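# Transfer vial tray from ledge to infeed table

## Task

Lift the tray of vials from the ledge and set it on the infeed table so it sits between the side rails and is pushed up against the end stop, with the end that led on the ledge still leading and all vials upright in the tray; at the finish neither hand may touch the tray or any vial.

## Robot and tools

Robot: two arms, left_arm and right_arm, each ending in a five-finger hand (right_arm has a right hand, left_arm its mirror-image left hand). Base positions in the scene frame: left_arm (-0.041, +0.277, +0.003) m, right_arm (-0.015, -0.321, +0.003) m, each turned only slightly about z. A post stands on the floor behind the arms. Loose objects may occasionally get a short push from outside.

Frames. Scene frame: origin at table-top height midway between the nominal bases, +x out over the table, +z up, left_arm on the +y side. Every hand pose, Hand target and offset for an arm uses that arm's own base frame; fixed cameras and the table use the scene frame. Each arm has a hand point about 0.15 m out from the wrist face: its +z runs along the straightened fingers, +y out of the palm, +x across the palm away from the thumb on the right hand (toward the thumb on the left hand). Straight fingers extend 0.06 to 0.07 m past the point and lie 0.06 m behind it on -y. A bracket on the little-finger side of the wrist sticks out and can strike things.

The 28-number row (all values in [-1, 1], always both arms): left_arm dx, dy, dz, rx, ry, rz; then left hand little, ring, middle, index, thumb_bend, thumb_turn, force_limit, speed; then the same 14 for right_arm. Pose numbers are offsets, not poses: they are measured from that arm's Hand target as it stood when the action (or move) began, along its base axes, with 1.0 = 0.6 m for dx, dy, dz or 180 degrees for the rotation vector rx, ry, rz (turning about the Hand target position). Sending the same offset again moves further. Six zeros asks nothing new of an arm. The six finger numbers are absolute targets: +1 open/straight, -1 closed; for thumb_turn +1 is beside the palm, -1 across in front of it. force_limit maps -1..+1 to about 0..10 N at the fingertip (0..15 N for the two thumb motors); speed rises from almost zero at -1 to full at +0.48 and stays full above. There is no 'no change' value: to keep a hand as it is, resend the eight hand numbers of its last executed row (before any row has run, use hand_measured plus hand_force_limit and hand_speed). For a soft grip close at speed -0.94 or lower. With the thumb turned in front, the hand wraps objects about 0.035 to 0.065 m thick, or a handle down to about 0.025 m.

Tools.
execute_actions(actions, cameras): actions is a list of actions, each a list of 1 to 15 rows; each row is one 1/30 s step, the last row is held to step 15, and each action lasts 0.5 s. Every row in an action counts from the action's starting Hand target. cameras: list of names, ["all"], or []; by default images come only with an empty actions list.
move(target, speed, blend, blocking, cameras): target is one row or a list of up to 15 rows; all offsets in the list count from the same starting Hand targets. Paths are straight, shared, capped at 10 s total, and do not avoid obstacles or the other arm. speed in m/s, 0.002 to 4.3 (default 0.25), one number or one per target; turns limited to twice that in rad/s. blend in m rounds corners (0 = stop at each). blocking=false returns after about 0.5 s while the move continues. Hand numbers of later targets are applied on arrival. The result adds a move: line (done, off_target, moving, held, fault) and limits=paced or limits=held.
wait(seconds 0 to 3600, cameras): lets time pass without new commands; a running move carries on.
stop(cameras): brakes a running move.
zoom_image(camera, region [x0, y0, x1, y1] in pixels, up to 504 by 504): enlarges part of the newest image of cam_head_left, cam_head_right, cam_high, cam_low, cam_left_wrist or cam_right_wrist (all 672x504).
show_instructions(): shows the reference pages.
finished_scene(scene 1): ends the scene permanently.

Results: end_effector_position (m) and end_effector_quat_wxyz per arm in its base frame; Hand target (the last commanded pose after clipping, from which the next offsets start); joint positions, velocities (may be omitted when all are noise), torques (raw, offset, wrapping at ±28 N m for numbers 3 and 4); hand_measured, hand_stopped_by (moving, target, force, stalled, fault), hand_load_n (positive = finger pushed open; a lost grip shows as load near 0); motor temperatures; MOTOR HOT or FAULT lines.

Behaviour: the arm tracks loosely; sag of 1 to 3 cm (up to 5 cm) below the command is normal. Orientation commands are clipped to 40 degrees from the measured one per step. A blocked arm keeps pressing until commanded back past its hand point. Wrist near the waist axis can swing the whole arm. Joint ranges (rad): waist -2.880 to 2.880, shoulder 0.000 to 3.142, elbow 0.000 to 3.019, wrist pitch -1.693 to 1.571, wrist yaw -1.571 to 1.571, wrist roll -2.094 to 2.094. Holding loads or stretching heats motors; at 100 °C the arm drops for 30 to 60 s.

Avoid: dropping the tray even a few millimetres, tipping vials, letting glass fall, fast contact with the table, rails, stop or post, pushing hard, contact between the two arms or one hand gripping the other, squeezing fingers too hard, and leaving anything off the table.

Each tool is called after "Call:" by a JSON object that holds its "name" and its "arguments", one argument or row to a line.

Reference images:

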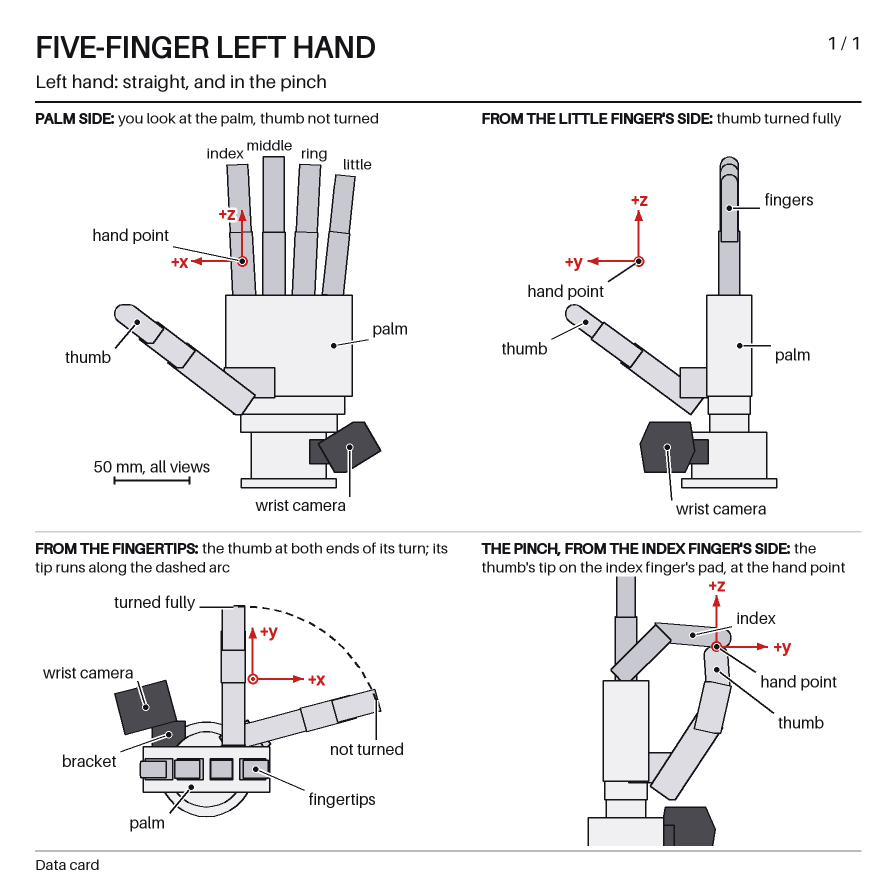

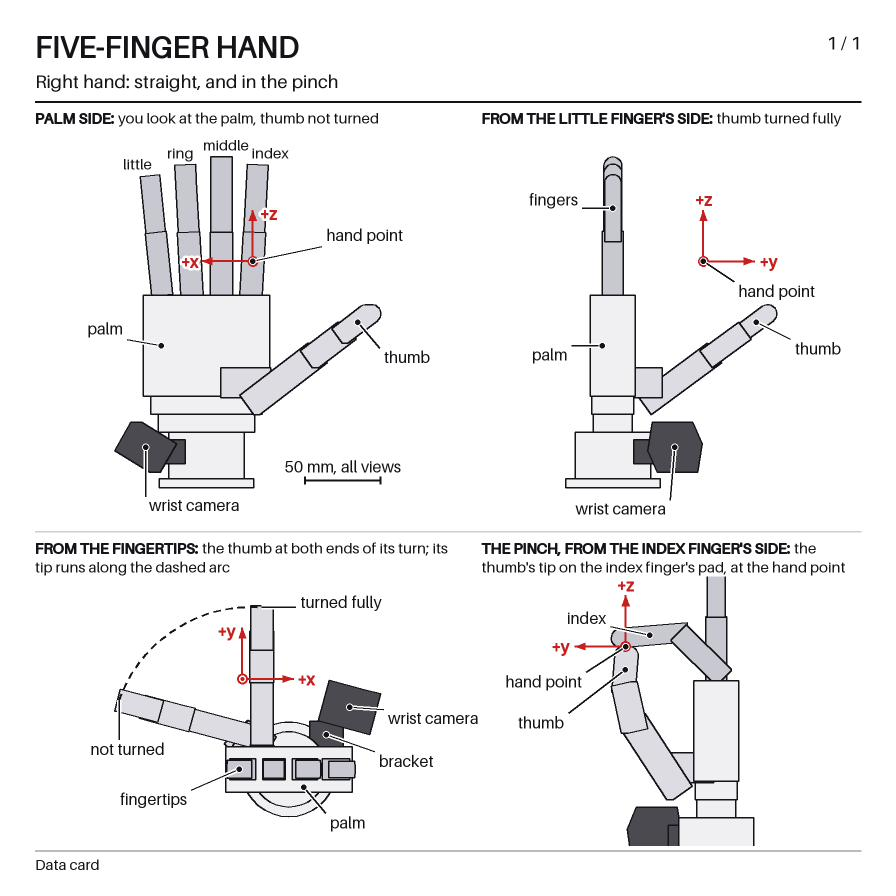

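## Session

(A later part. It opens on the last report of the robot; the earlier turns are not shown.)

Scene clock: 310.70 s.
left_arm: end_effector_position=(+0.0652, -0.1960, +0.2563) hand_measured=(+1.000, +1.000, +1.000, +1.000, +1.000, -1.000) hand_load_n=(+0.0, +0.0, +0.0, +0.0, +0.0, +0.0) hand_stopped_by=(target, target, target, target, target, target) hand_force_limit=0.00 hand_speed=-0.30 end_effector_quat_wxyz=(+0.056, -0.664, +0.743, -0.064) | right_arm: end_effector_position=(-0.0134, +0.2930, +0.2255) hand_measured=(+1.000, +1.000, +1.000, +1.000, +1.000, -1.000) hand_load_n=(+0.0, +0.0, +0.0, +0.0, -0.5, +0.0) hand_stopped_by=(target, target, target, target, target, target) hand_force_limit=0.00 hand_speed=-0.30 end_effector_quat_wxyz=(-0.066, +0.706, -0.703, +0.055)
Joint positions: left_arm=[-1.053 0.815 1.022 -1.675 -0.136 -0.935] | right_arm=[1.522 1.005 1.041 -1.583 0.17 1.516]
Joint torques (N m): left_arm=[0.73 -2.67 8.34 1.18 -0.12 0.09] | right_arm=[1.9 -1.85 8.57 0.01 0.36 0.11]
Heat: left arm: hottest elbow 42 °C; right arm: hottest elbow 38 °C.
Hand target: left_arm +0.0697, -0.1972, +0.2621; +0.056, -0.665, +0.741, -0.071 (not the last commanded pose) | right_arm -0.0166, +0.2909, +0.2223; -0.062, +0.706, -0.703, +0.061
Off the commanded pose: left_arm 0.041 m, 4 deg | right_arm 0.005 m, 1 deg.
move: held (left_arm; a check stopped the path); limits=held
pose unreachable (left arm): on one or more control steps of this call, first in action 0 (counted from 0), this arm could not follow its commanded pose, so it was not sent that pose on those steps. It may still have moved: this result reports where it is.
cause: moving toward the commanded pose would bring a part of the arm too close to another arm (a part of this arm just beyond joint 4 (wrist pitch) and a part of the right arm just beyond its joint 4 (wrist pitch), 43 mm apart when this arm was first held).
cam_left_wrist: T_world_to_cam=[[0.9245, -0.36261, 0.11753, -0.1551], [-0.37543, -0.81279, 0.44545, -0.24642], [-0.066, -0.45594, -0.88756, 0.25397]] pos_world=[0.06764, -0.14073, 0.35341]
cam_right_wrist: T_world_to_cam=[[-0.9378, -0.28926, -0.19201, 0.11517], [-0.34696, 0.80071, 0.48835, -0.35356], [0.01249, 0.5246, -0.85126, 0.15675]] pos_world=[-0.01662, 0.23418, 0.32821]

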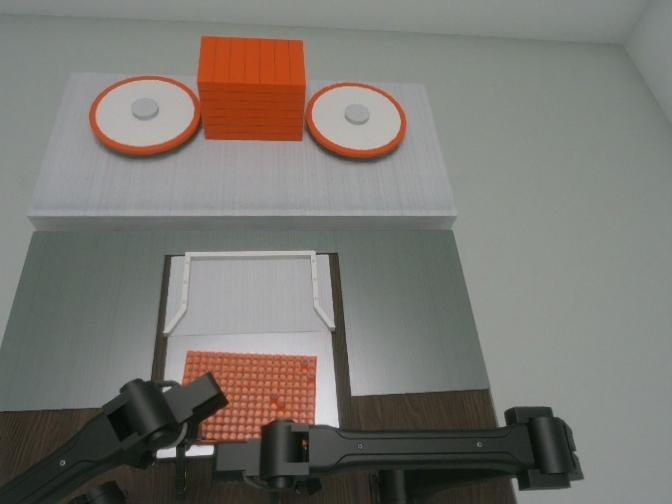

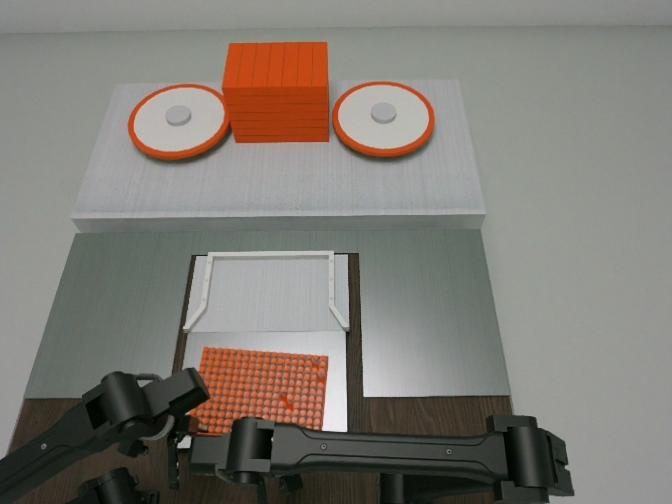

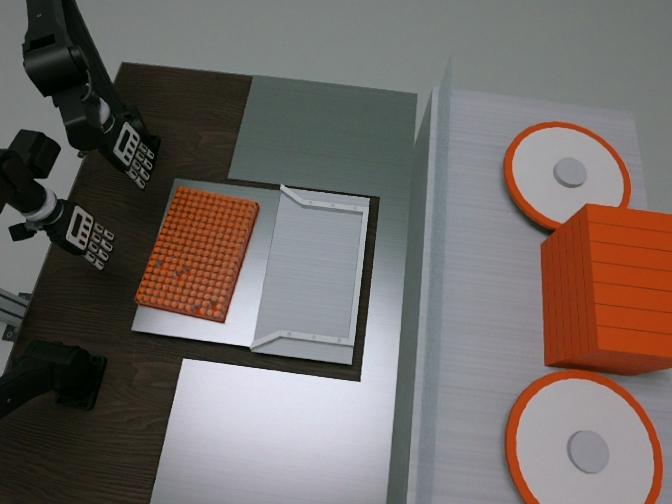

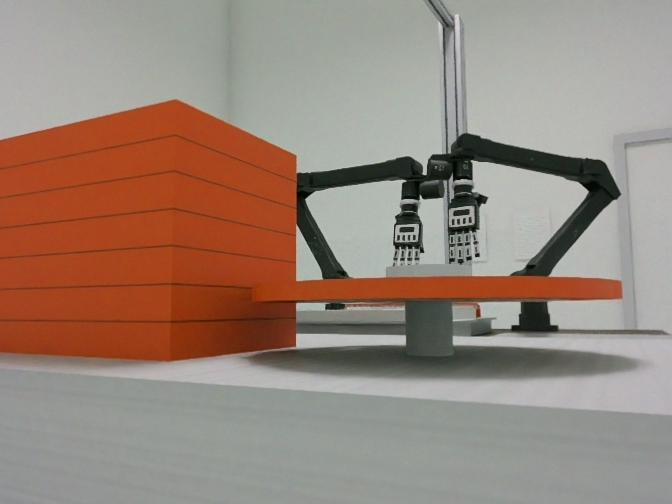

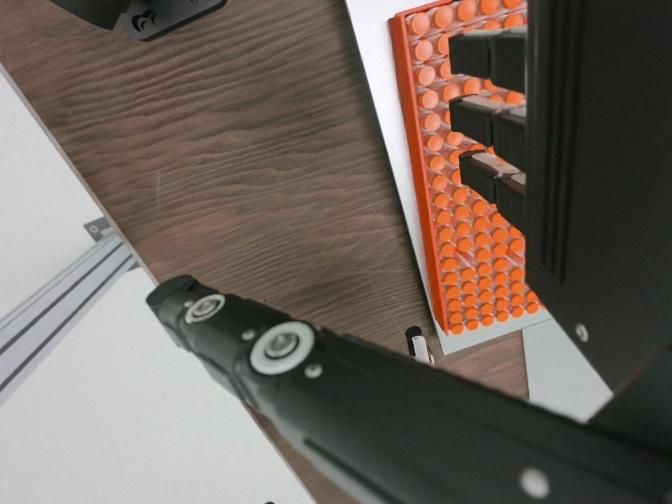

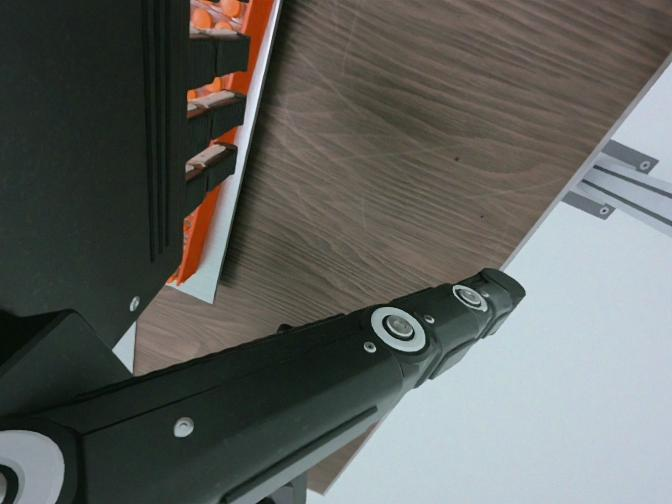

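Call:
{"name": "move", "arguments": {
  "target": [
    [0,0,0,0,0,0,1,1,1,1,1,-1,0,-0.3,0,-0.037,-0.05,0,0,0,1,1,1,1,1,-1,0,-0.3],
    [-0.0167,0.02,-0.18,0.0036,0.0017,0.0239,1,1,1,1,1,-1,0,-0.3,0,-0.037,-0.125,0,0,0,1,1,1,1,1,-1,0,-0.3]
  ],
  "blend": [0.02,0],
  "speed": 0.12,
  "cameras": ["all"]
}}

Scene clock: 394.80 s.
left_arm: end_effector_position=(+0.0603, -0.1850, +0.1566) hand_measured=(+1.000, +1.000, +1.000, +1.000, +1.000, -1.000) hand_load_n=(+0.0, +0.0, +0.0, +0.0, +0.0, +0.0) hand_stopped_by=(target, target, target, target, target, target) hand_force_limit=0.00 hand_speed=-0.30 end_effector_quat_wxyz=(-0.060, +0.691, -0.718, +0.057) | right_arm: end_effector_position=(-0.0145, +0.2684, +0.1521) hand_measured=(+1.000, +1.000, +1.000, +1.000, +1.000, -1.000) hand_load_n=(+0.0, +0.0, +0.0, +0.0, +0.0, +0.0) hand_stopped_by=(target, target, target, target, target, target) hand_force_limit=0.00 hand_speed=-0.30 end_effector_quat_wxyz=(-0.061, +0.706, -0.703, +0.059)
Joint positions: left_arm=[-1.053 0.753 0.735 -1.47 -0.145 -1.009] | right_arm=[1.522 0.954 0.82 -1.425 0.17 1.516]
Joint torques (N m): left_arm=[-0.73 -2.43 6.67 1.5 -0.16 -0.08] | right_arm=[1.03 -0.73 8.03 0.58 0.37 0.11]
Heat: left arm: hottest elbow 41 °C; right arm: hottest elbow 38 °C.
Hand target: left_arm +0.0597, -0.1853, +0.1541; -0.060, +0.692, -0.716, +0.063 | right_arm -0.0166, +0.2687, +0.1474; -0.062, +0.706, -0.703, +0.061
Off the commanded pose: left_arm 0.003 m, 1 deg | right_arm 0.005 m, 0 deg.
move: done; blend cut to 0.0187 m at target 1
cam_left_wrist: T_world_to_cam=[[0.94927, -0.29427, 0.11087, -0.12269], [-0.31244, -0.84276, 0.43834, -0.20314], [-0.03556, -0.45074, -0.89195, 0.17003]] pos_world=[0.05904, -0.13067, 0.25431]
cam_right_wrist: T_world_to_cam=[[-0.93784, -0.29173, -0.18801, 0.09298], [-0.34685, 0.807, 0.47797, -0.29854], [0.01229, 0.51347, -0.85802, 0.11126]] pos_world=[-0.01772, 0.21092, 0.25564]

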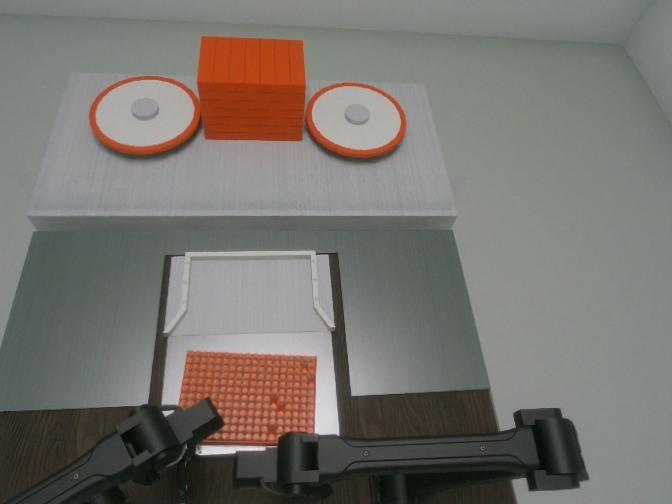

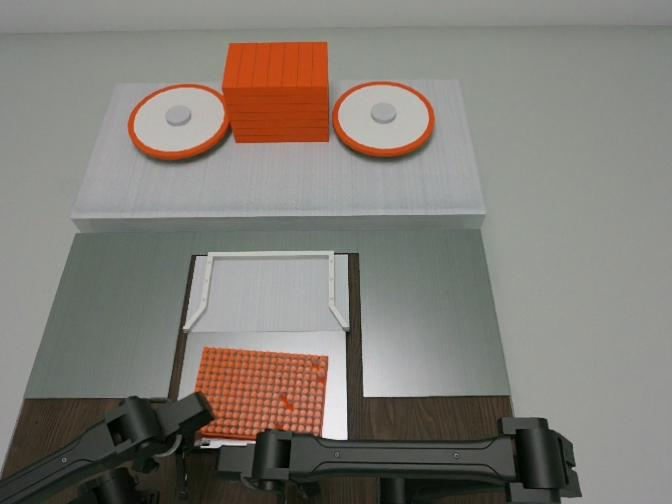

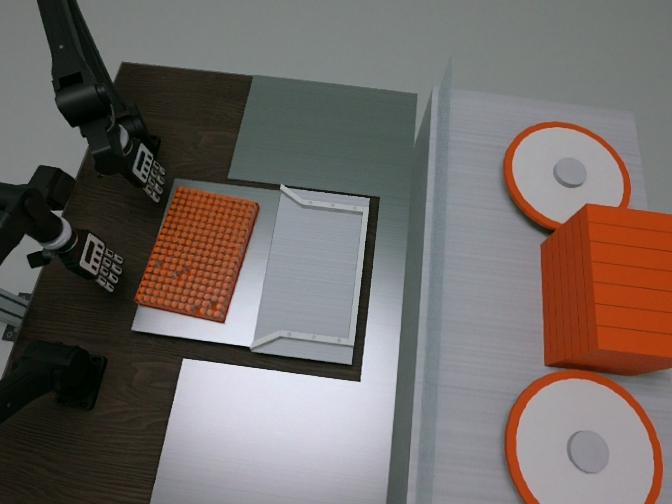

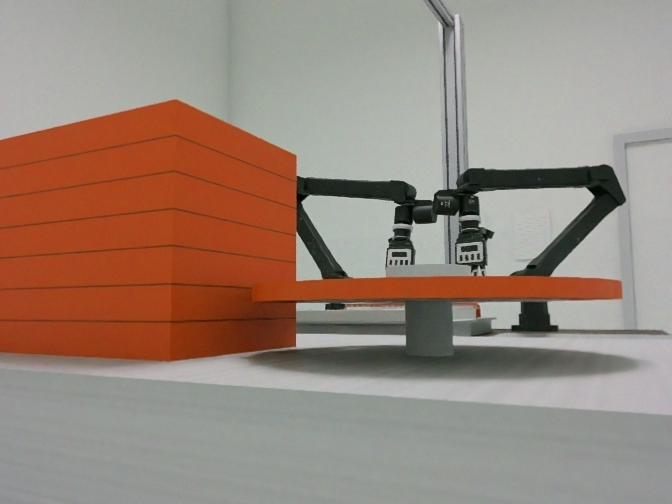

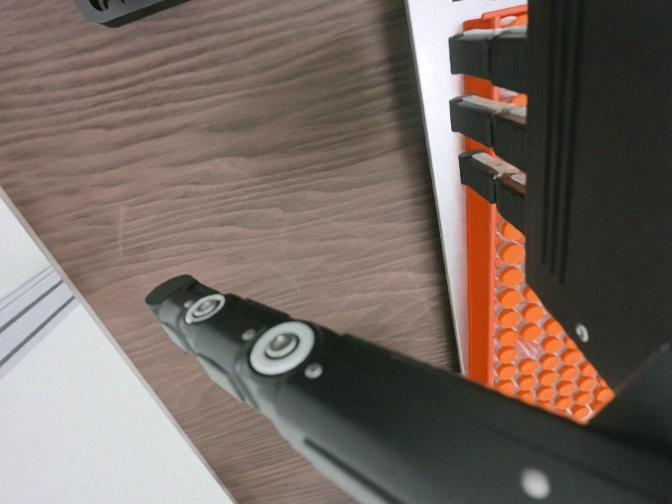

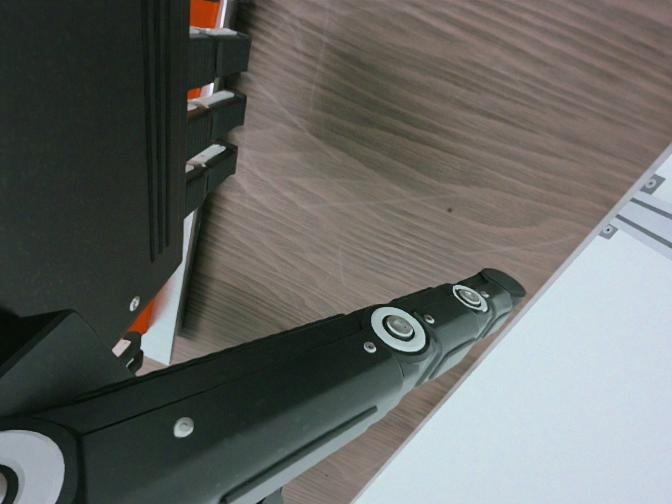

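Call:
{"name": "zoom_image", "arguments": {
  "camera": "cam_high",
  "region": [50, 130, 250, 340]
}}

Call:
{"name": "zoom_image", "arguments": {
  "camera": "cam_low",
  "region": [370, 170, 510, 330]
}}

Call:
{"name": "zoom_image", "arguments": {
  "camera": "cam_left_wrist",
  "region": [380, 0, 620, 240]
}}

Call:
{"name": "zoom_image", "arguments": {
  "camera": "cam_right_wrist",
  "region": [120, 0, 320, 380]
}}

Scaled by 2.400 from the camera's image (finer frame: 960x720).

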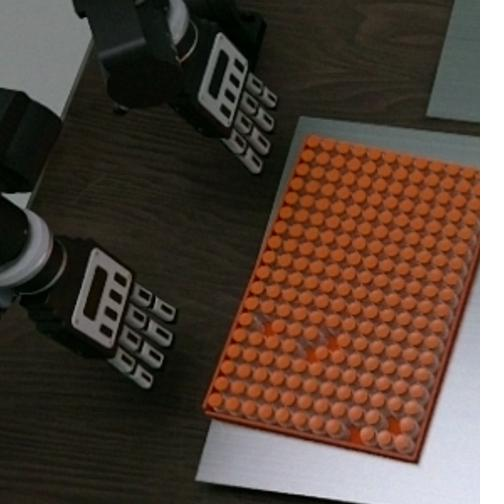

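Scaled by 3.150 from the camera's image (finer frame: 960x720).

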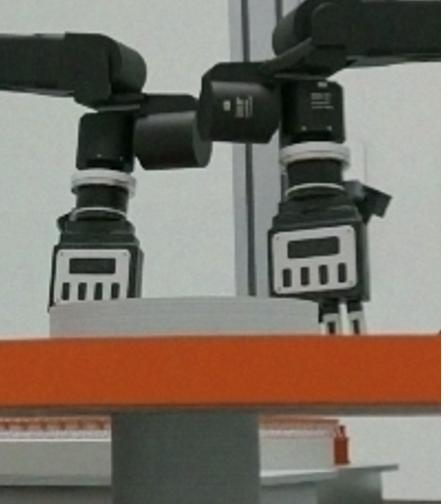

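Scaled by 2.100 from the camera's image (finer frame: 960x720).

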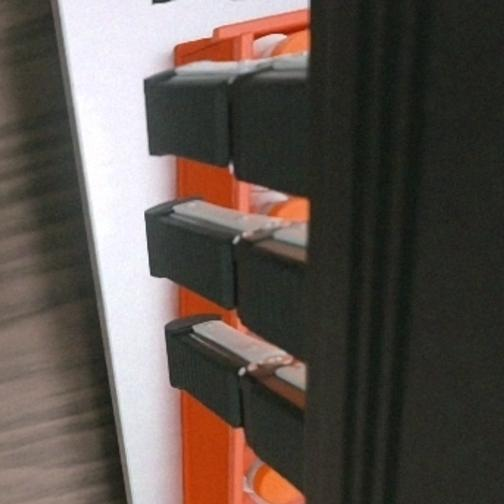

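Scaled by 1.326 from the camera's image (finer frame: 960x720).

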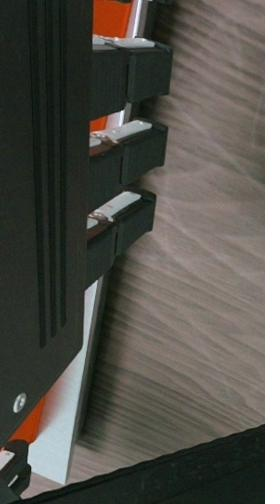

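Call:
{"name": "move", "arguments": {
  "target": [-0.01,0,-0.078,0,0,0,1,1,1,1,1,-1,0,-0.3,0,0,-0.083,0,0,0,1,1,1,1,1,-1,0,-0.3],
  "speed": 0.06,
  "cameras": ["all"]
}}

Scene clock: 417.53 s.
left_arm: end_effector_position=(+0.0553, -0.1847, +0.1108) hand_measured=(+1.000, +1.000, +1.000, +1.000, +1.000, -1.000) hand_load_n=(+0.0, +0.0, +0.0, +0.0, +0.0, +0.0) hand_stopped_by=(target, target, target, target, target, target) hand_force_limit=0.00 hand_speed=-0.30 end_effector_quat_wxyz=(-0.059, +0.693, -0.716, +0.060) | right_arm: end_effector_position=(-0.0145, +0.2690, +0.1030) hand_measured=(+1.000, +1.000, +1.000, +1.000, +1.000, -1.000) hand_load_n=(+0.0, +0.0, +0.0, +0.0, +0.0, +0.0) hand_stopped_by=(target, target, target, target, target, target) hand_force_limit=0.00 hand_speed=-0.30 end_effector_quat_wxyz=(-0.062, +0.706, -0.703, +0.058)
Joint positions: left_arm=[-1.078 0.751 0.613 -1.349 -0.147 -1.039] | right_arm=[1.522 0.985 0.706 -1.276 0.17 1.516]
Joint torques (N m): left_arm=[-0.38 -2.32 6.63 1.52 -0.2 -0.06] | right_arm=[1.08 -0.32 7.97 0.66 0.35 0.06]
Heat: left arm: hottest elbow 41 °C; right arm: hottest elbow 39 °C.
Hand target: left_arm +0.0536, -0.1852, +0.1074; -0.060, +0.692, -0.716, +0.063 | right_arm -0.0166, +0.2687, +0.0975; -0.062, +0.706, -0.703, +0.061
Off the commanded pose: left_arm 0.004 m, 0 deg | right_arm 0.006 m, 0 deg.
move: done
cam_left_wrist: T_world_to_cam=[[0.95053, -0.28847, 0.11524, -0.11226], [-0.30915, -0.84225, 0.44164, -0.18481], [-0.03034, -0.45542, -0.88976, 0.12773]] pos_world=[0.05344, -0.12987, 0.20821]
cam_right_wrist: T_world_to_cam=[[-0.93783, -0.291, -0.18921, 0.08385], [-0.34687, 0.80534, 0.48073, -0.27535], [0.01249, 0.51647, -0.85621, 0.06785]] pos_world=[-0.01772, 0.21111, 0.20633]

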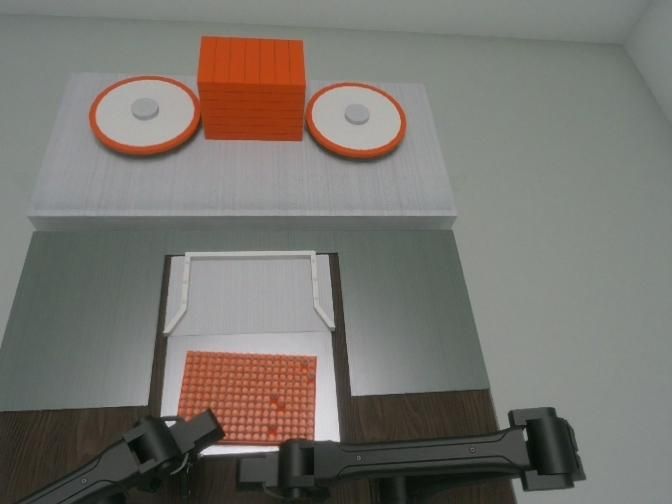

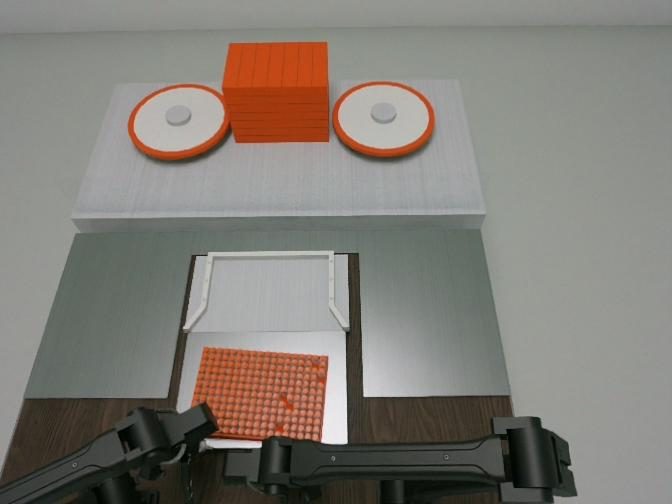

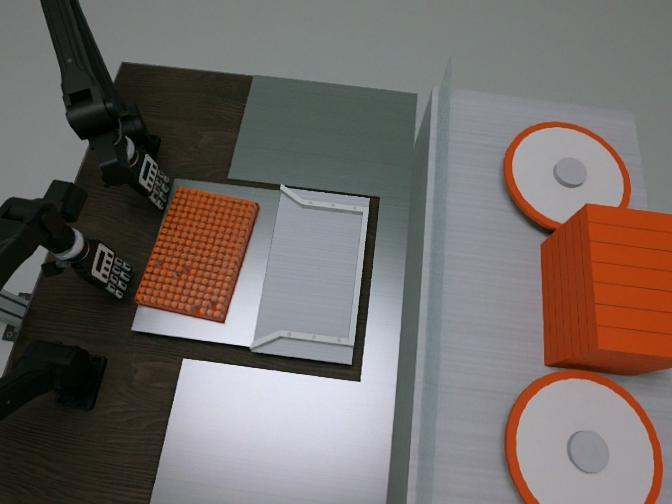

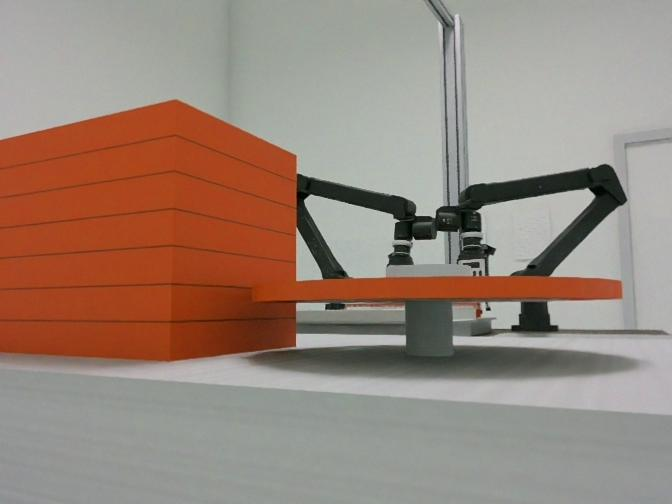

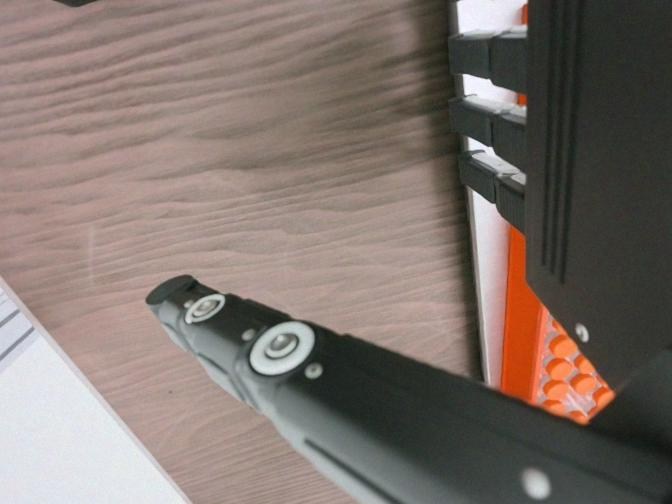

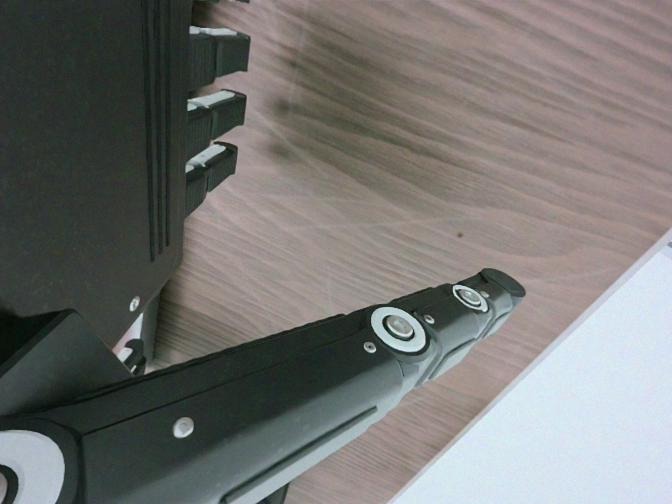

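Call:
{"name": "zoom_image", "arguments": {
  "camera": "cam_high",
  "region": [60, 130, 240, 330]
}}

Call:
{"name": "zoom_image", "arguments": {
  "camera": "cam_left_wrist",
  "region": [380, 0, 620, 240]
}}

Call:
{"name": "zoom_image", "arguments": {
  "camera": "cam_right_wrist",
  "region": [120, 180, 320, 380]
}}

Call:
{"name": "zoom_image", "arguments": {
  "camera": "cam_low",
  "region": [370, 200, 530, 340]
}}

Scaled by 2.520 from the camera's image (finer frame: 960x720).

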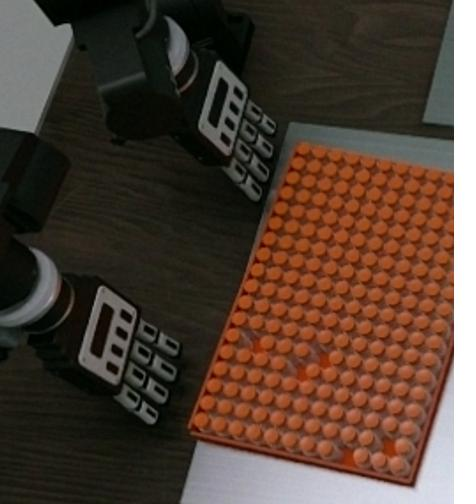

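Scaled by 2.100 from the camera's image (finer frame: 960x720).

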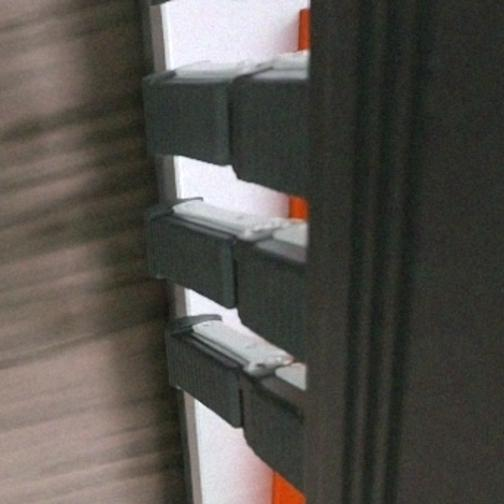

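Scaled by 2.520 from the camera's image (finer frame: 960x720).

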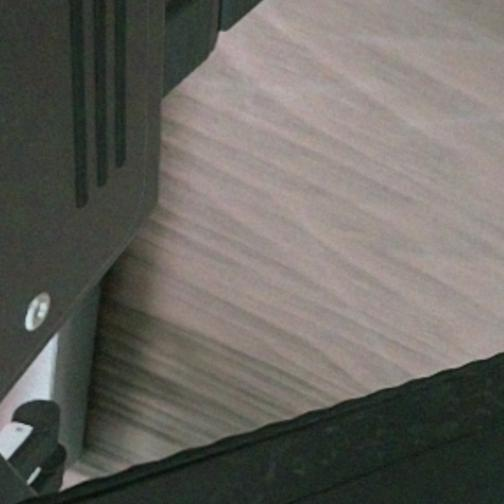

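Scaled by 3.150 from the camera's image (finer frame: 960x720).

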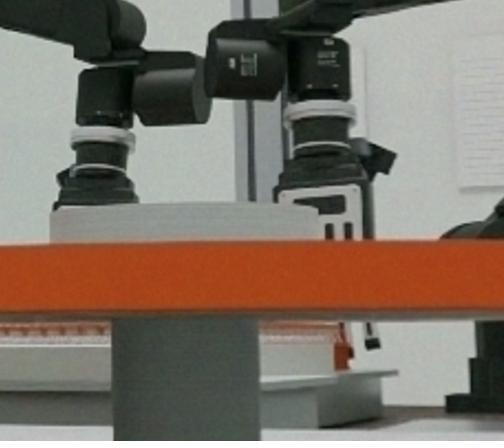

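Call:
{"name": "move", "arguments": {
  "target": [0.01,0,-0.004,0,0,0,1,1,1,1,1,-1,0,-0.3,0.035,0,-0.004,0,0,0,1,1,1,1,1,-1,0,-0.3],
  "speed": 0.04,
  "cameras": ["cam_high","cam_low","cam_right_wrist","cam_left_wrist"]
}}

Call:
{"name": "zoom_image", "arguments": {
  "camera": "cam_high",
  "region": [60, 130, 240, 330]
}}

Call:
{"name": "zoom_image", "arguments": {
  "camera": "cam_right_wrist",
  "region": [120, 0, 320, 200]
}}

Call:
{"name": "zoom_image", "arguments": {
  "camera": "cam_left_wrist",
  "region": [380, 0, 620, 240]
}}

Call:
{"name": "zoom_image", "arguments": {
  "camera": "cam_low",
  "region": [440, 280, 520, 340]
}}

Scene clock: 453.20 s.
left_arm: end_effector_position=(+0.0584, -0.1879, +0.1111) hand_measured=(+1.000, +1.000, +1.000, +1.000, +1.000, -1.000) hand_load_n=(+0.0, +0.0, +0.0, +0.0, +0.0, +0.0) hand_stopped_by=(target, target, target, target, target, target) hand_force_limit=0.00 hand_speed=-0.30 end_effector_quat_wxyz=(-0.058, +0.692, -0.716, +0.068) | right_arm: end_effector_position=(+0.0005, +0.2721, +0.1025) hand_measured=(+1.000, +1.000, +1.000, +1.000, +1.000, -1.000) hand_load_n=(+0.0, +0.0, +0.0, +0.0, +0.0, +0.5) hand_stopped_by=(target, target, target, target, target, target) hand_force_limit=0.00 hand_speed=-0.30 end_effector_quat_wxyz=(-0.066, +0.705, -0.704, +0.056)
Joint positions: left_arm=[-1.072 0.751 0.613 -1.332 -0.147 -1.03] | right_arm=[1.462 0.989 0.706 -1.253 0.17 1.458]
Joint torques (N m): left_arm=[0.97 -1.79 6.27 1.55 -0.03 0.07] | right_arm=[-1.38 -0.67 7.57 0.62 0.32 -0.18]
Heat: left arm: hottest elbow 40 °C; right arm: hottest elbow 38 °C.
Hand target: left_arm +0.0597, -0.1852, +0.1050; -0.060, +0.692, -0.716, +0.063 | right_arm +0.0044, +0.2686, +0.0951; -0.062, +0.706, -0.703, +0.061
Off the commanded pose: left_arm 0.007 m, 1 deg | right_arm 0.009 m, 1 deg.
move: done
cam_left_wrist: T_world_to_cam=[[0.94883, -0.28926, 0.12668, -0.11743], [-0.31484, -0.83554, 0.45029, -0.18606], [-0.0244, -0.46713, -0.88385, 0.12339]] pos_world=[0.05585, -0.13179, 0.20772]
cam_right_wrist: T_world_to_cam=[[-0.93822, -0.28669, -0.19378, 0.09798], [-0.34568, 0.80189, 0.48732, -0.27211], [0.01568, 0.5242, -0.85145, 0.06298]] pos_world=[-0.00313, 0.21328, 0.20522]
Images, in order (width x height): cam_high 672x504, cam_low 672x504, cam_left_wrist 672x504, cam_right_wrist 672x504.

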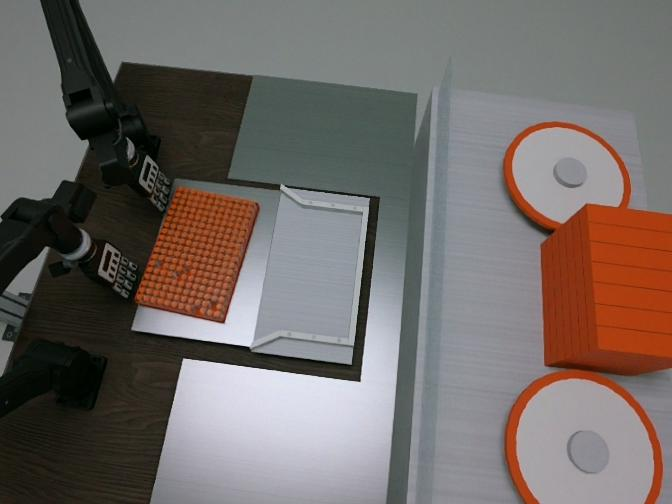

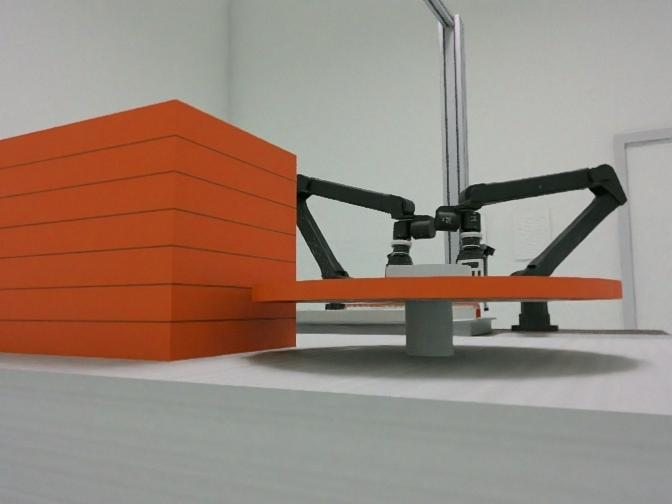

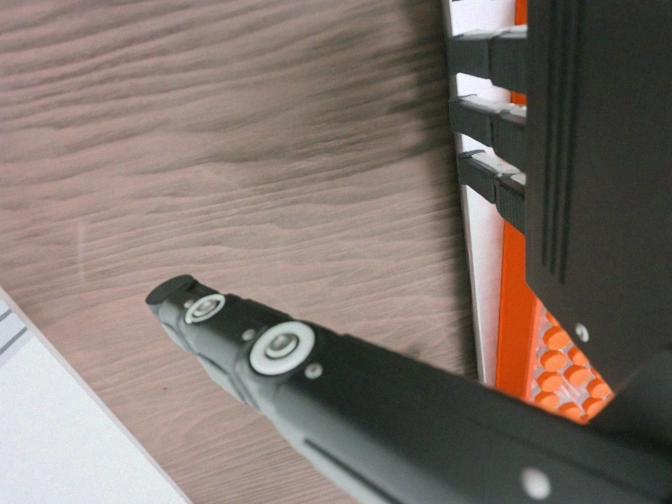

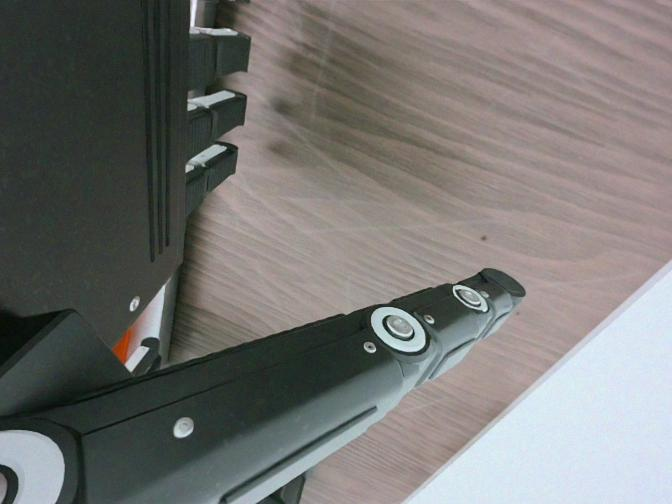

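Scaled by 2.520 from the camera's image (finer frame: 960x720).

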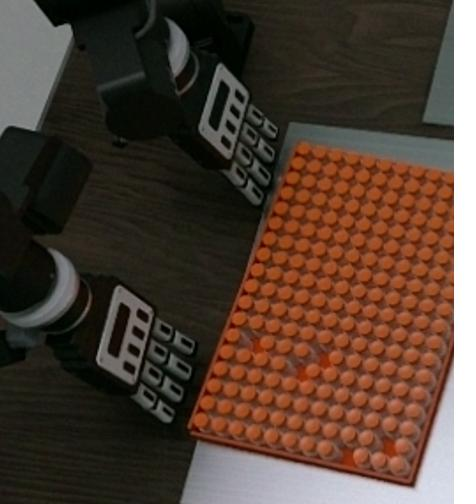

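Scaled by 2.520 from the camera's image (finer frame: 960x720).

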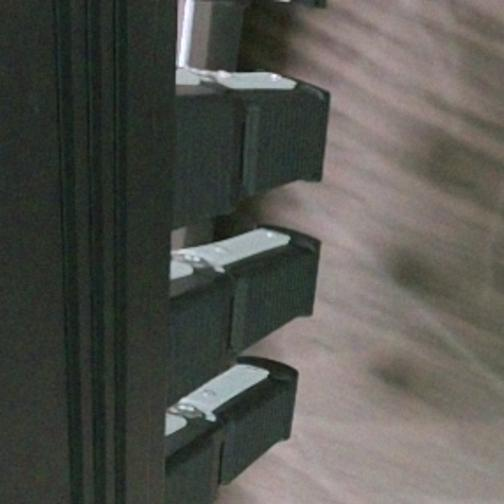

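Scaled by 2.100 from the camera's image (finer frame: 960x720).

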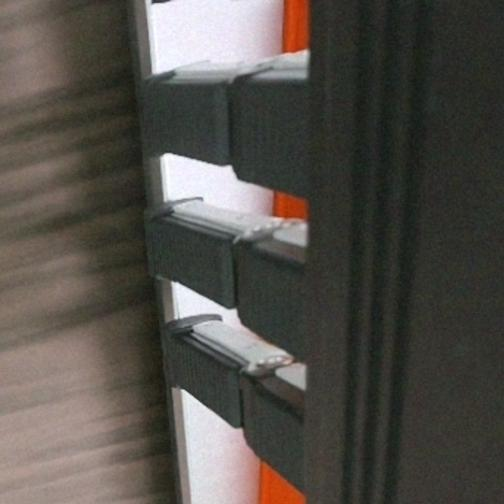

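Scaled by 6.300 from the camera's image (finer frame: 960x720).

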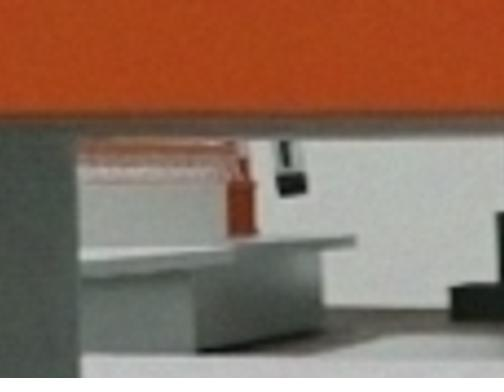

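Call:
{"name": "move", "arguments": {
  "target": [0.018,0,0.006,0,0,0,1,1,1,1,1,-1,0,-0.3,0.045,-0.004,0.005,0,0,0,1,1,1,1,1,-1,0,-0.3],
  "speed": 0.04,
  "cameras": ["cam_high","cam_low","cam_head_left","cam_left_wrist"]
}}

Call:
{"name": "zoom_image", "arguments": {
  "camera": "cam_high",
  "region": [60, 130, 240, 330]
}}

Call:
{"name": "zoom_image", "arguments": {
  "camera": "cam_left_wrist",
  "region": [380, 0, 620, 240]
}}

Call:
{"name": "zoom_image", "arguments": {
  "camera": "cam_low",
  "region": [440, 280, 520, 340]
}}

Scene clock: 495.53 s.
left_arm: end_effector_position=(+0.0662, -0.1836, +0.1092) hand_measured=(+1.000, +1.000, +1.000, +1.000, +1.000, -1.000) hand_load_n=(+0.0, +0.0, -0.5, +0.0, +0.0, +0.0) hand_stopped_by=(target, target, target, target, target, target) hand_force_limit=0.00 hand_speed=-0.30 end_effector_quat_wxyz=(-0.060, +0.691, -0.718, +0.063) | right_arm: end_effector_position=(+0.0241, +0.2667, +0.1024) hand_measured=(+1.000, +1.000, +1.000, +1.000, +1.000, -1.000) hand_load_n=(+0.0, +0.0, -2.5, +0.0, +0.0, +0.0) hand_stopped_by=(target, target, target, target, target, target) hand_force_limit=0.00 hand_speed=-0.30 end_effector_quat_wxyz=(-0.062, +0.708, -0.701, +0.056)
Joint positions: left_arm=[-1.024 0.762 0.613 -1.325 -0.145 -0.978] | right_arm=[1.357 0.989 0.706 -1.244 0.161 1.343]
Joint torques (N m): left_arm=[1.2 -1.26 7.46 1.57 0.01 0.14] | right_arm=[-2.08 -0.79 8.18 0.85 0.47 -0.21]
Heat: left arm: hottest elbow 40 °C; right arm: hottest elbow 37 °C.
Hand target: left_arm +0.0704, -0.1853, +0.1086; -0.060, +0.692, -0.716, +0.063 | right_arm +0.0314, +0.2663, +0.0981; -0.062, +0.706, -0.703, +0.061
Off the commanded pose: left_arm 0.005 m, 0 deg | right_arm 0.008 m, 1 deg.
move: done
cam_left_wrist: T_world_to_cam=[[0.94808, -0.29439, 0.1203, -0.1236], [-0.31667, -0.83911, 0.44229, -0.17884], [-0.02926, -0.45742, -0.88877, 0.12652]] pos_world=[0.06425, -0.12857, 0.20641]
Images, in order (width x height): cam_head_left 672x504, cam_high 672x504, cam_low 672x504, cam_left_wrist 672x504.

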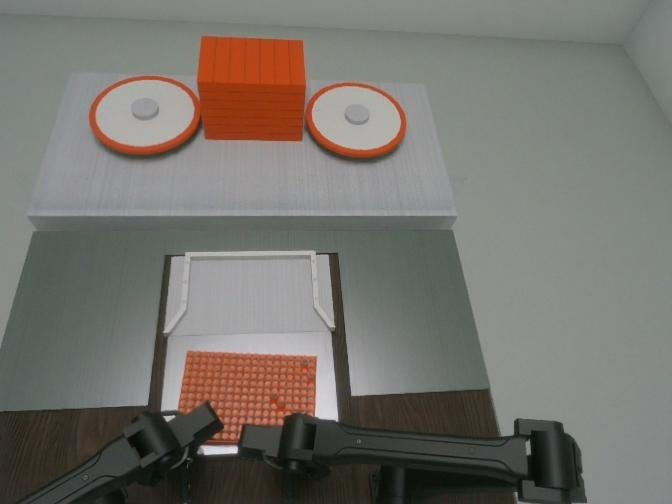

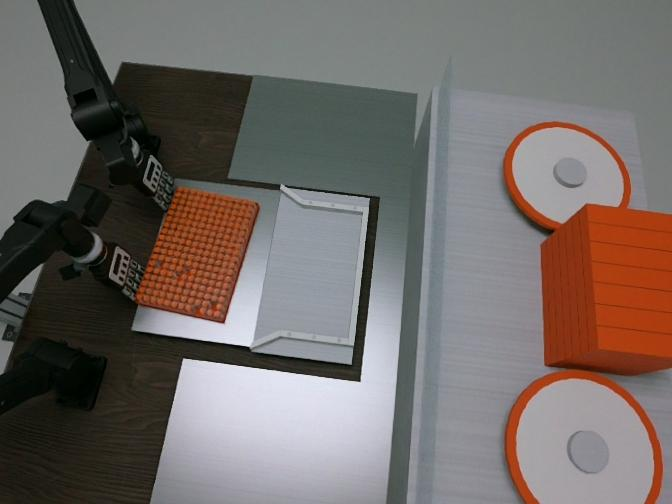

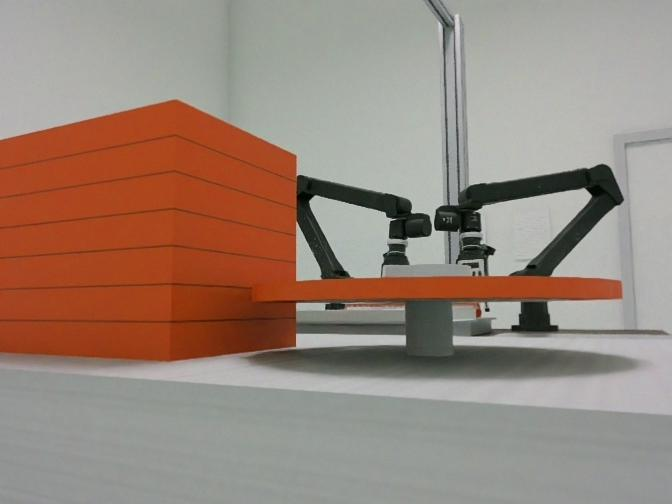

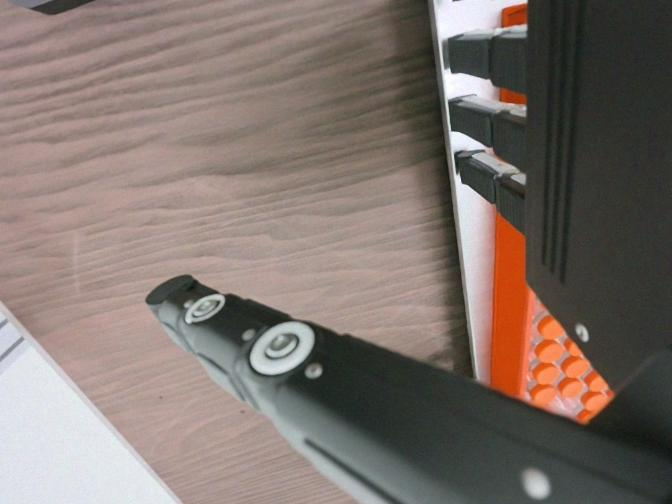

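Scaled by 2.520 from the camera's image (finer frame: 960x720).

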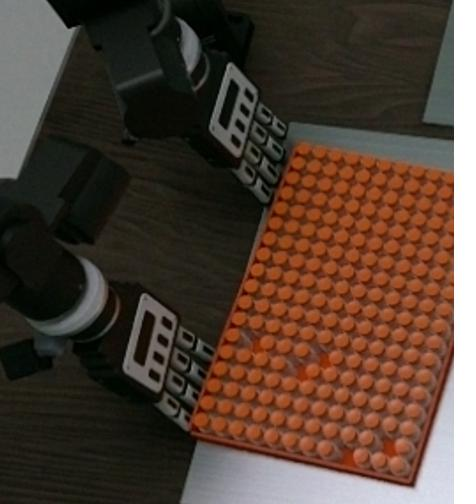

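Scaled by 2.100 from the camera's image (finer frame: 960x720).

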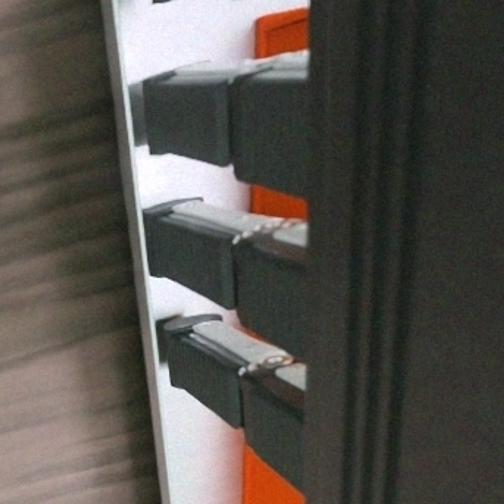

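Scaled by 6.300 from the camera's image (finer frame: 960x720).

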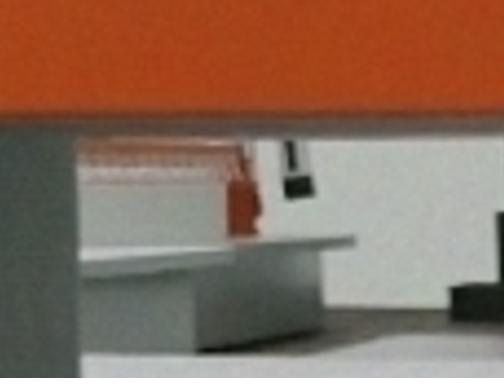

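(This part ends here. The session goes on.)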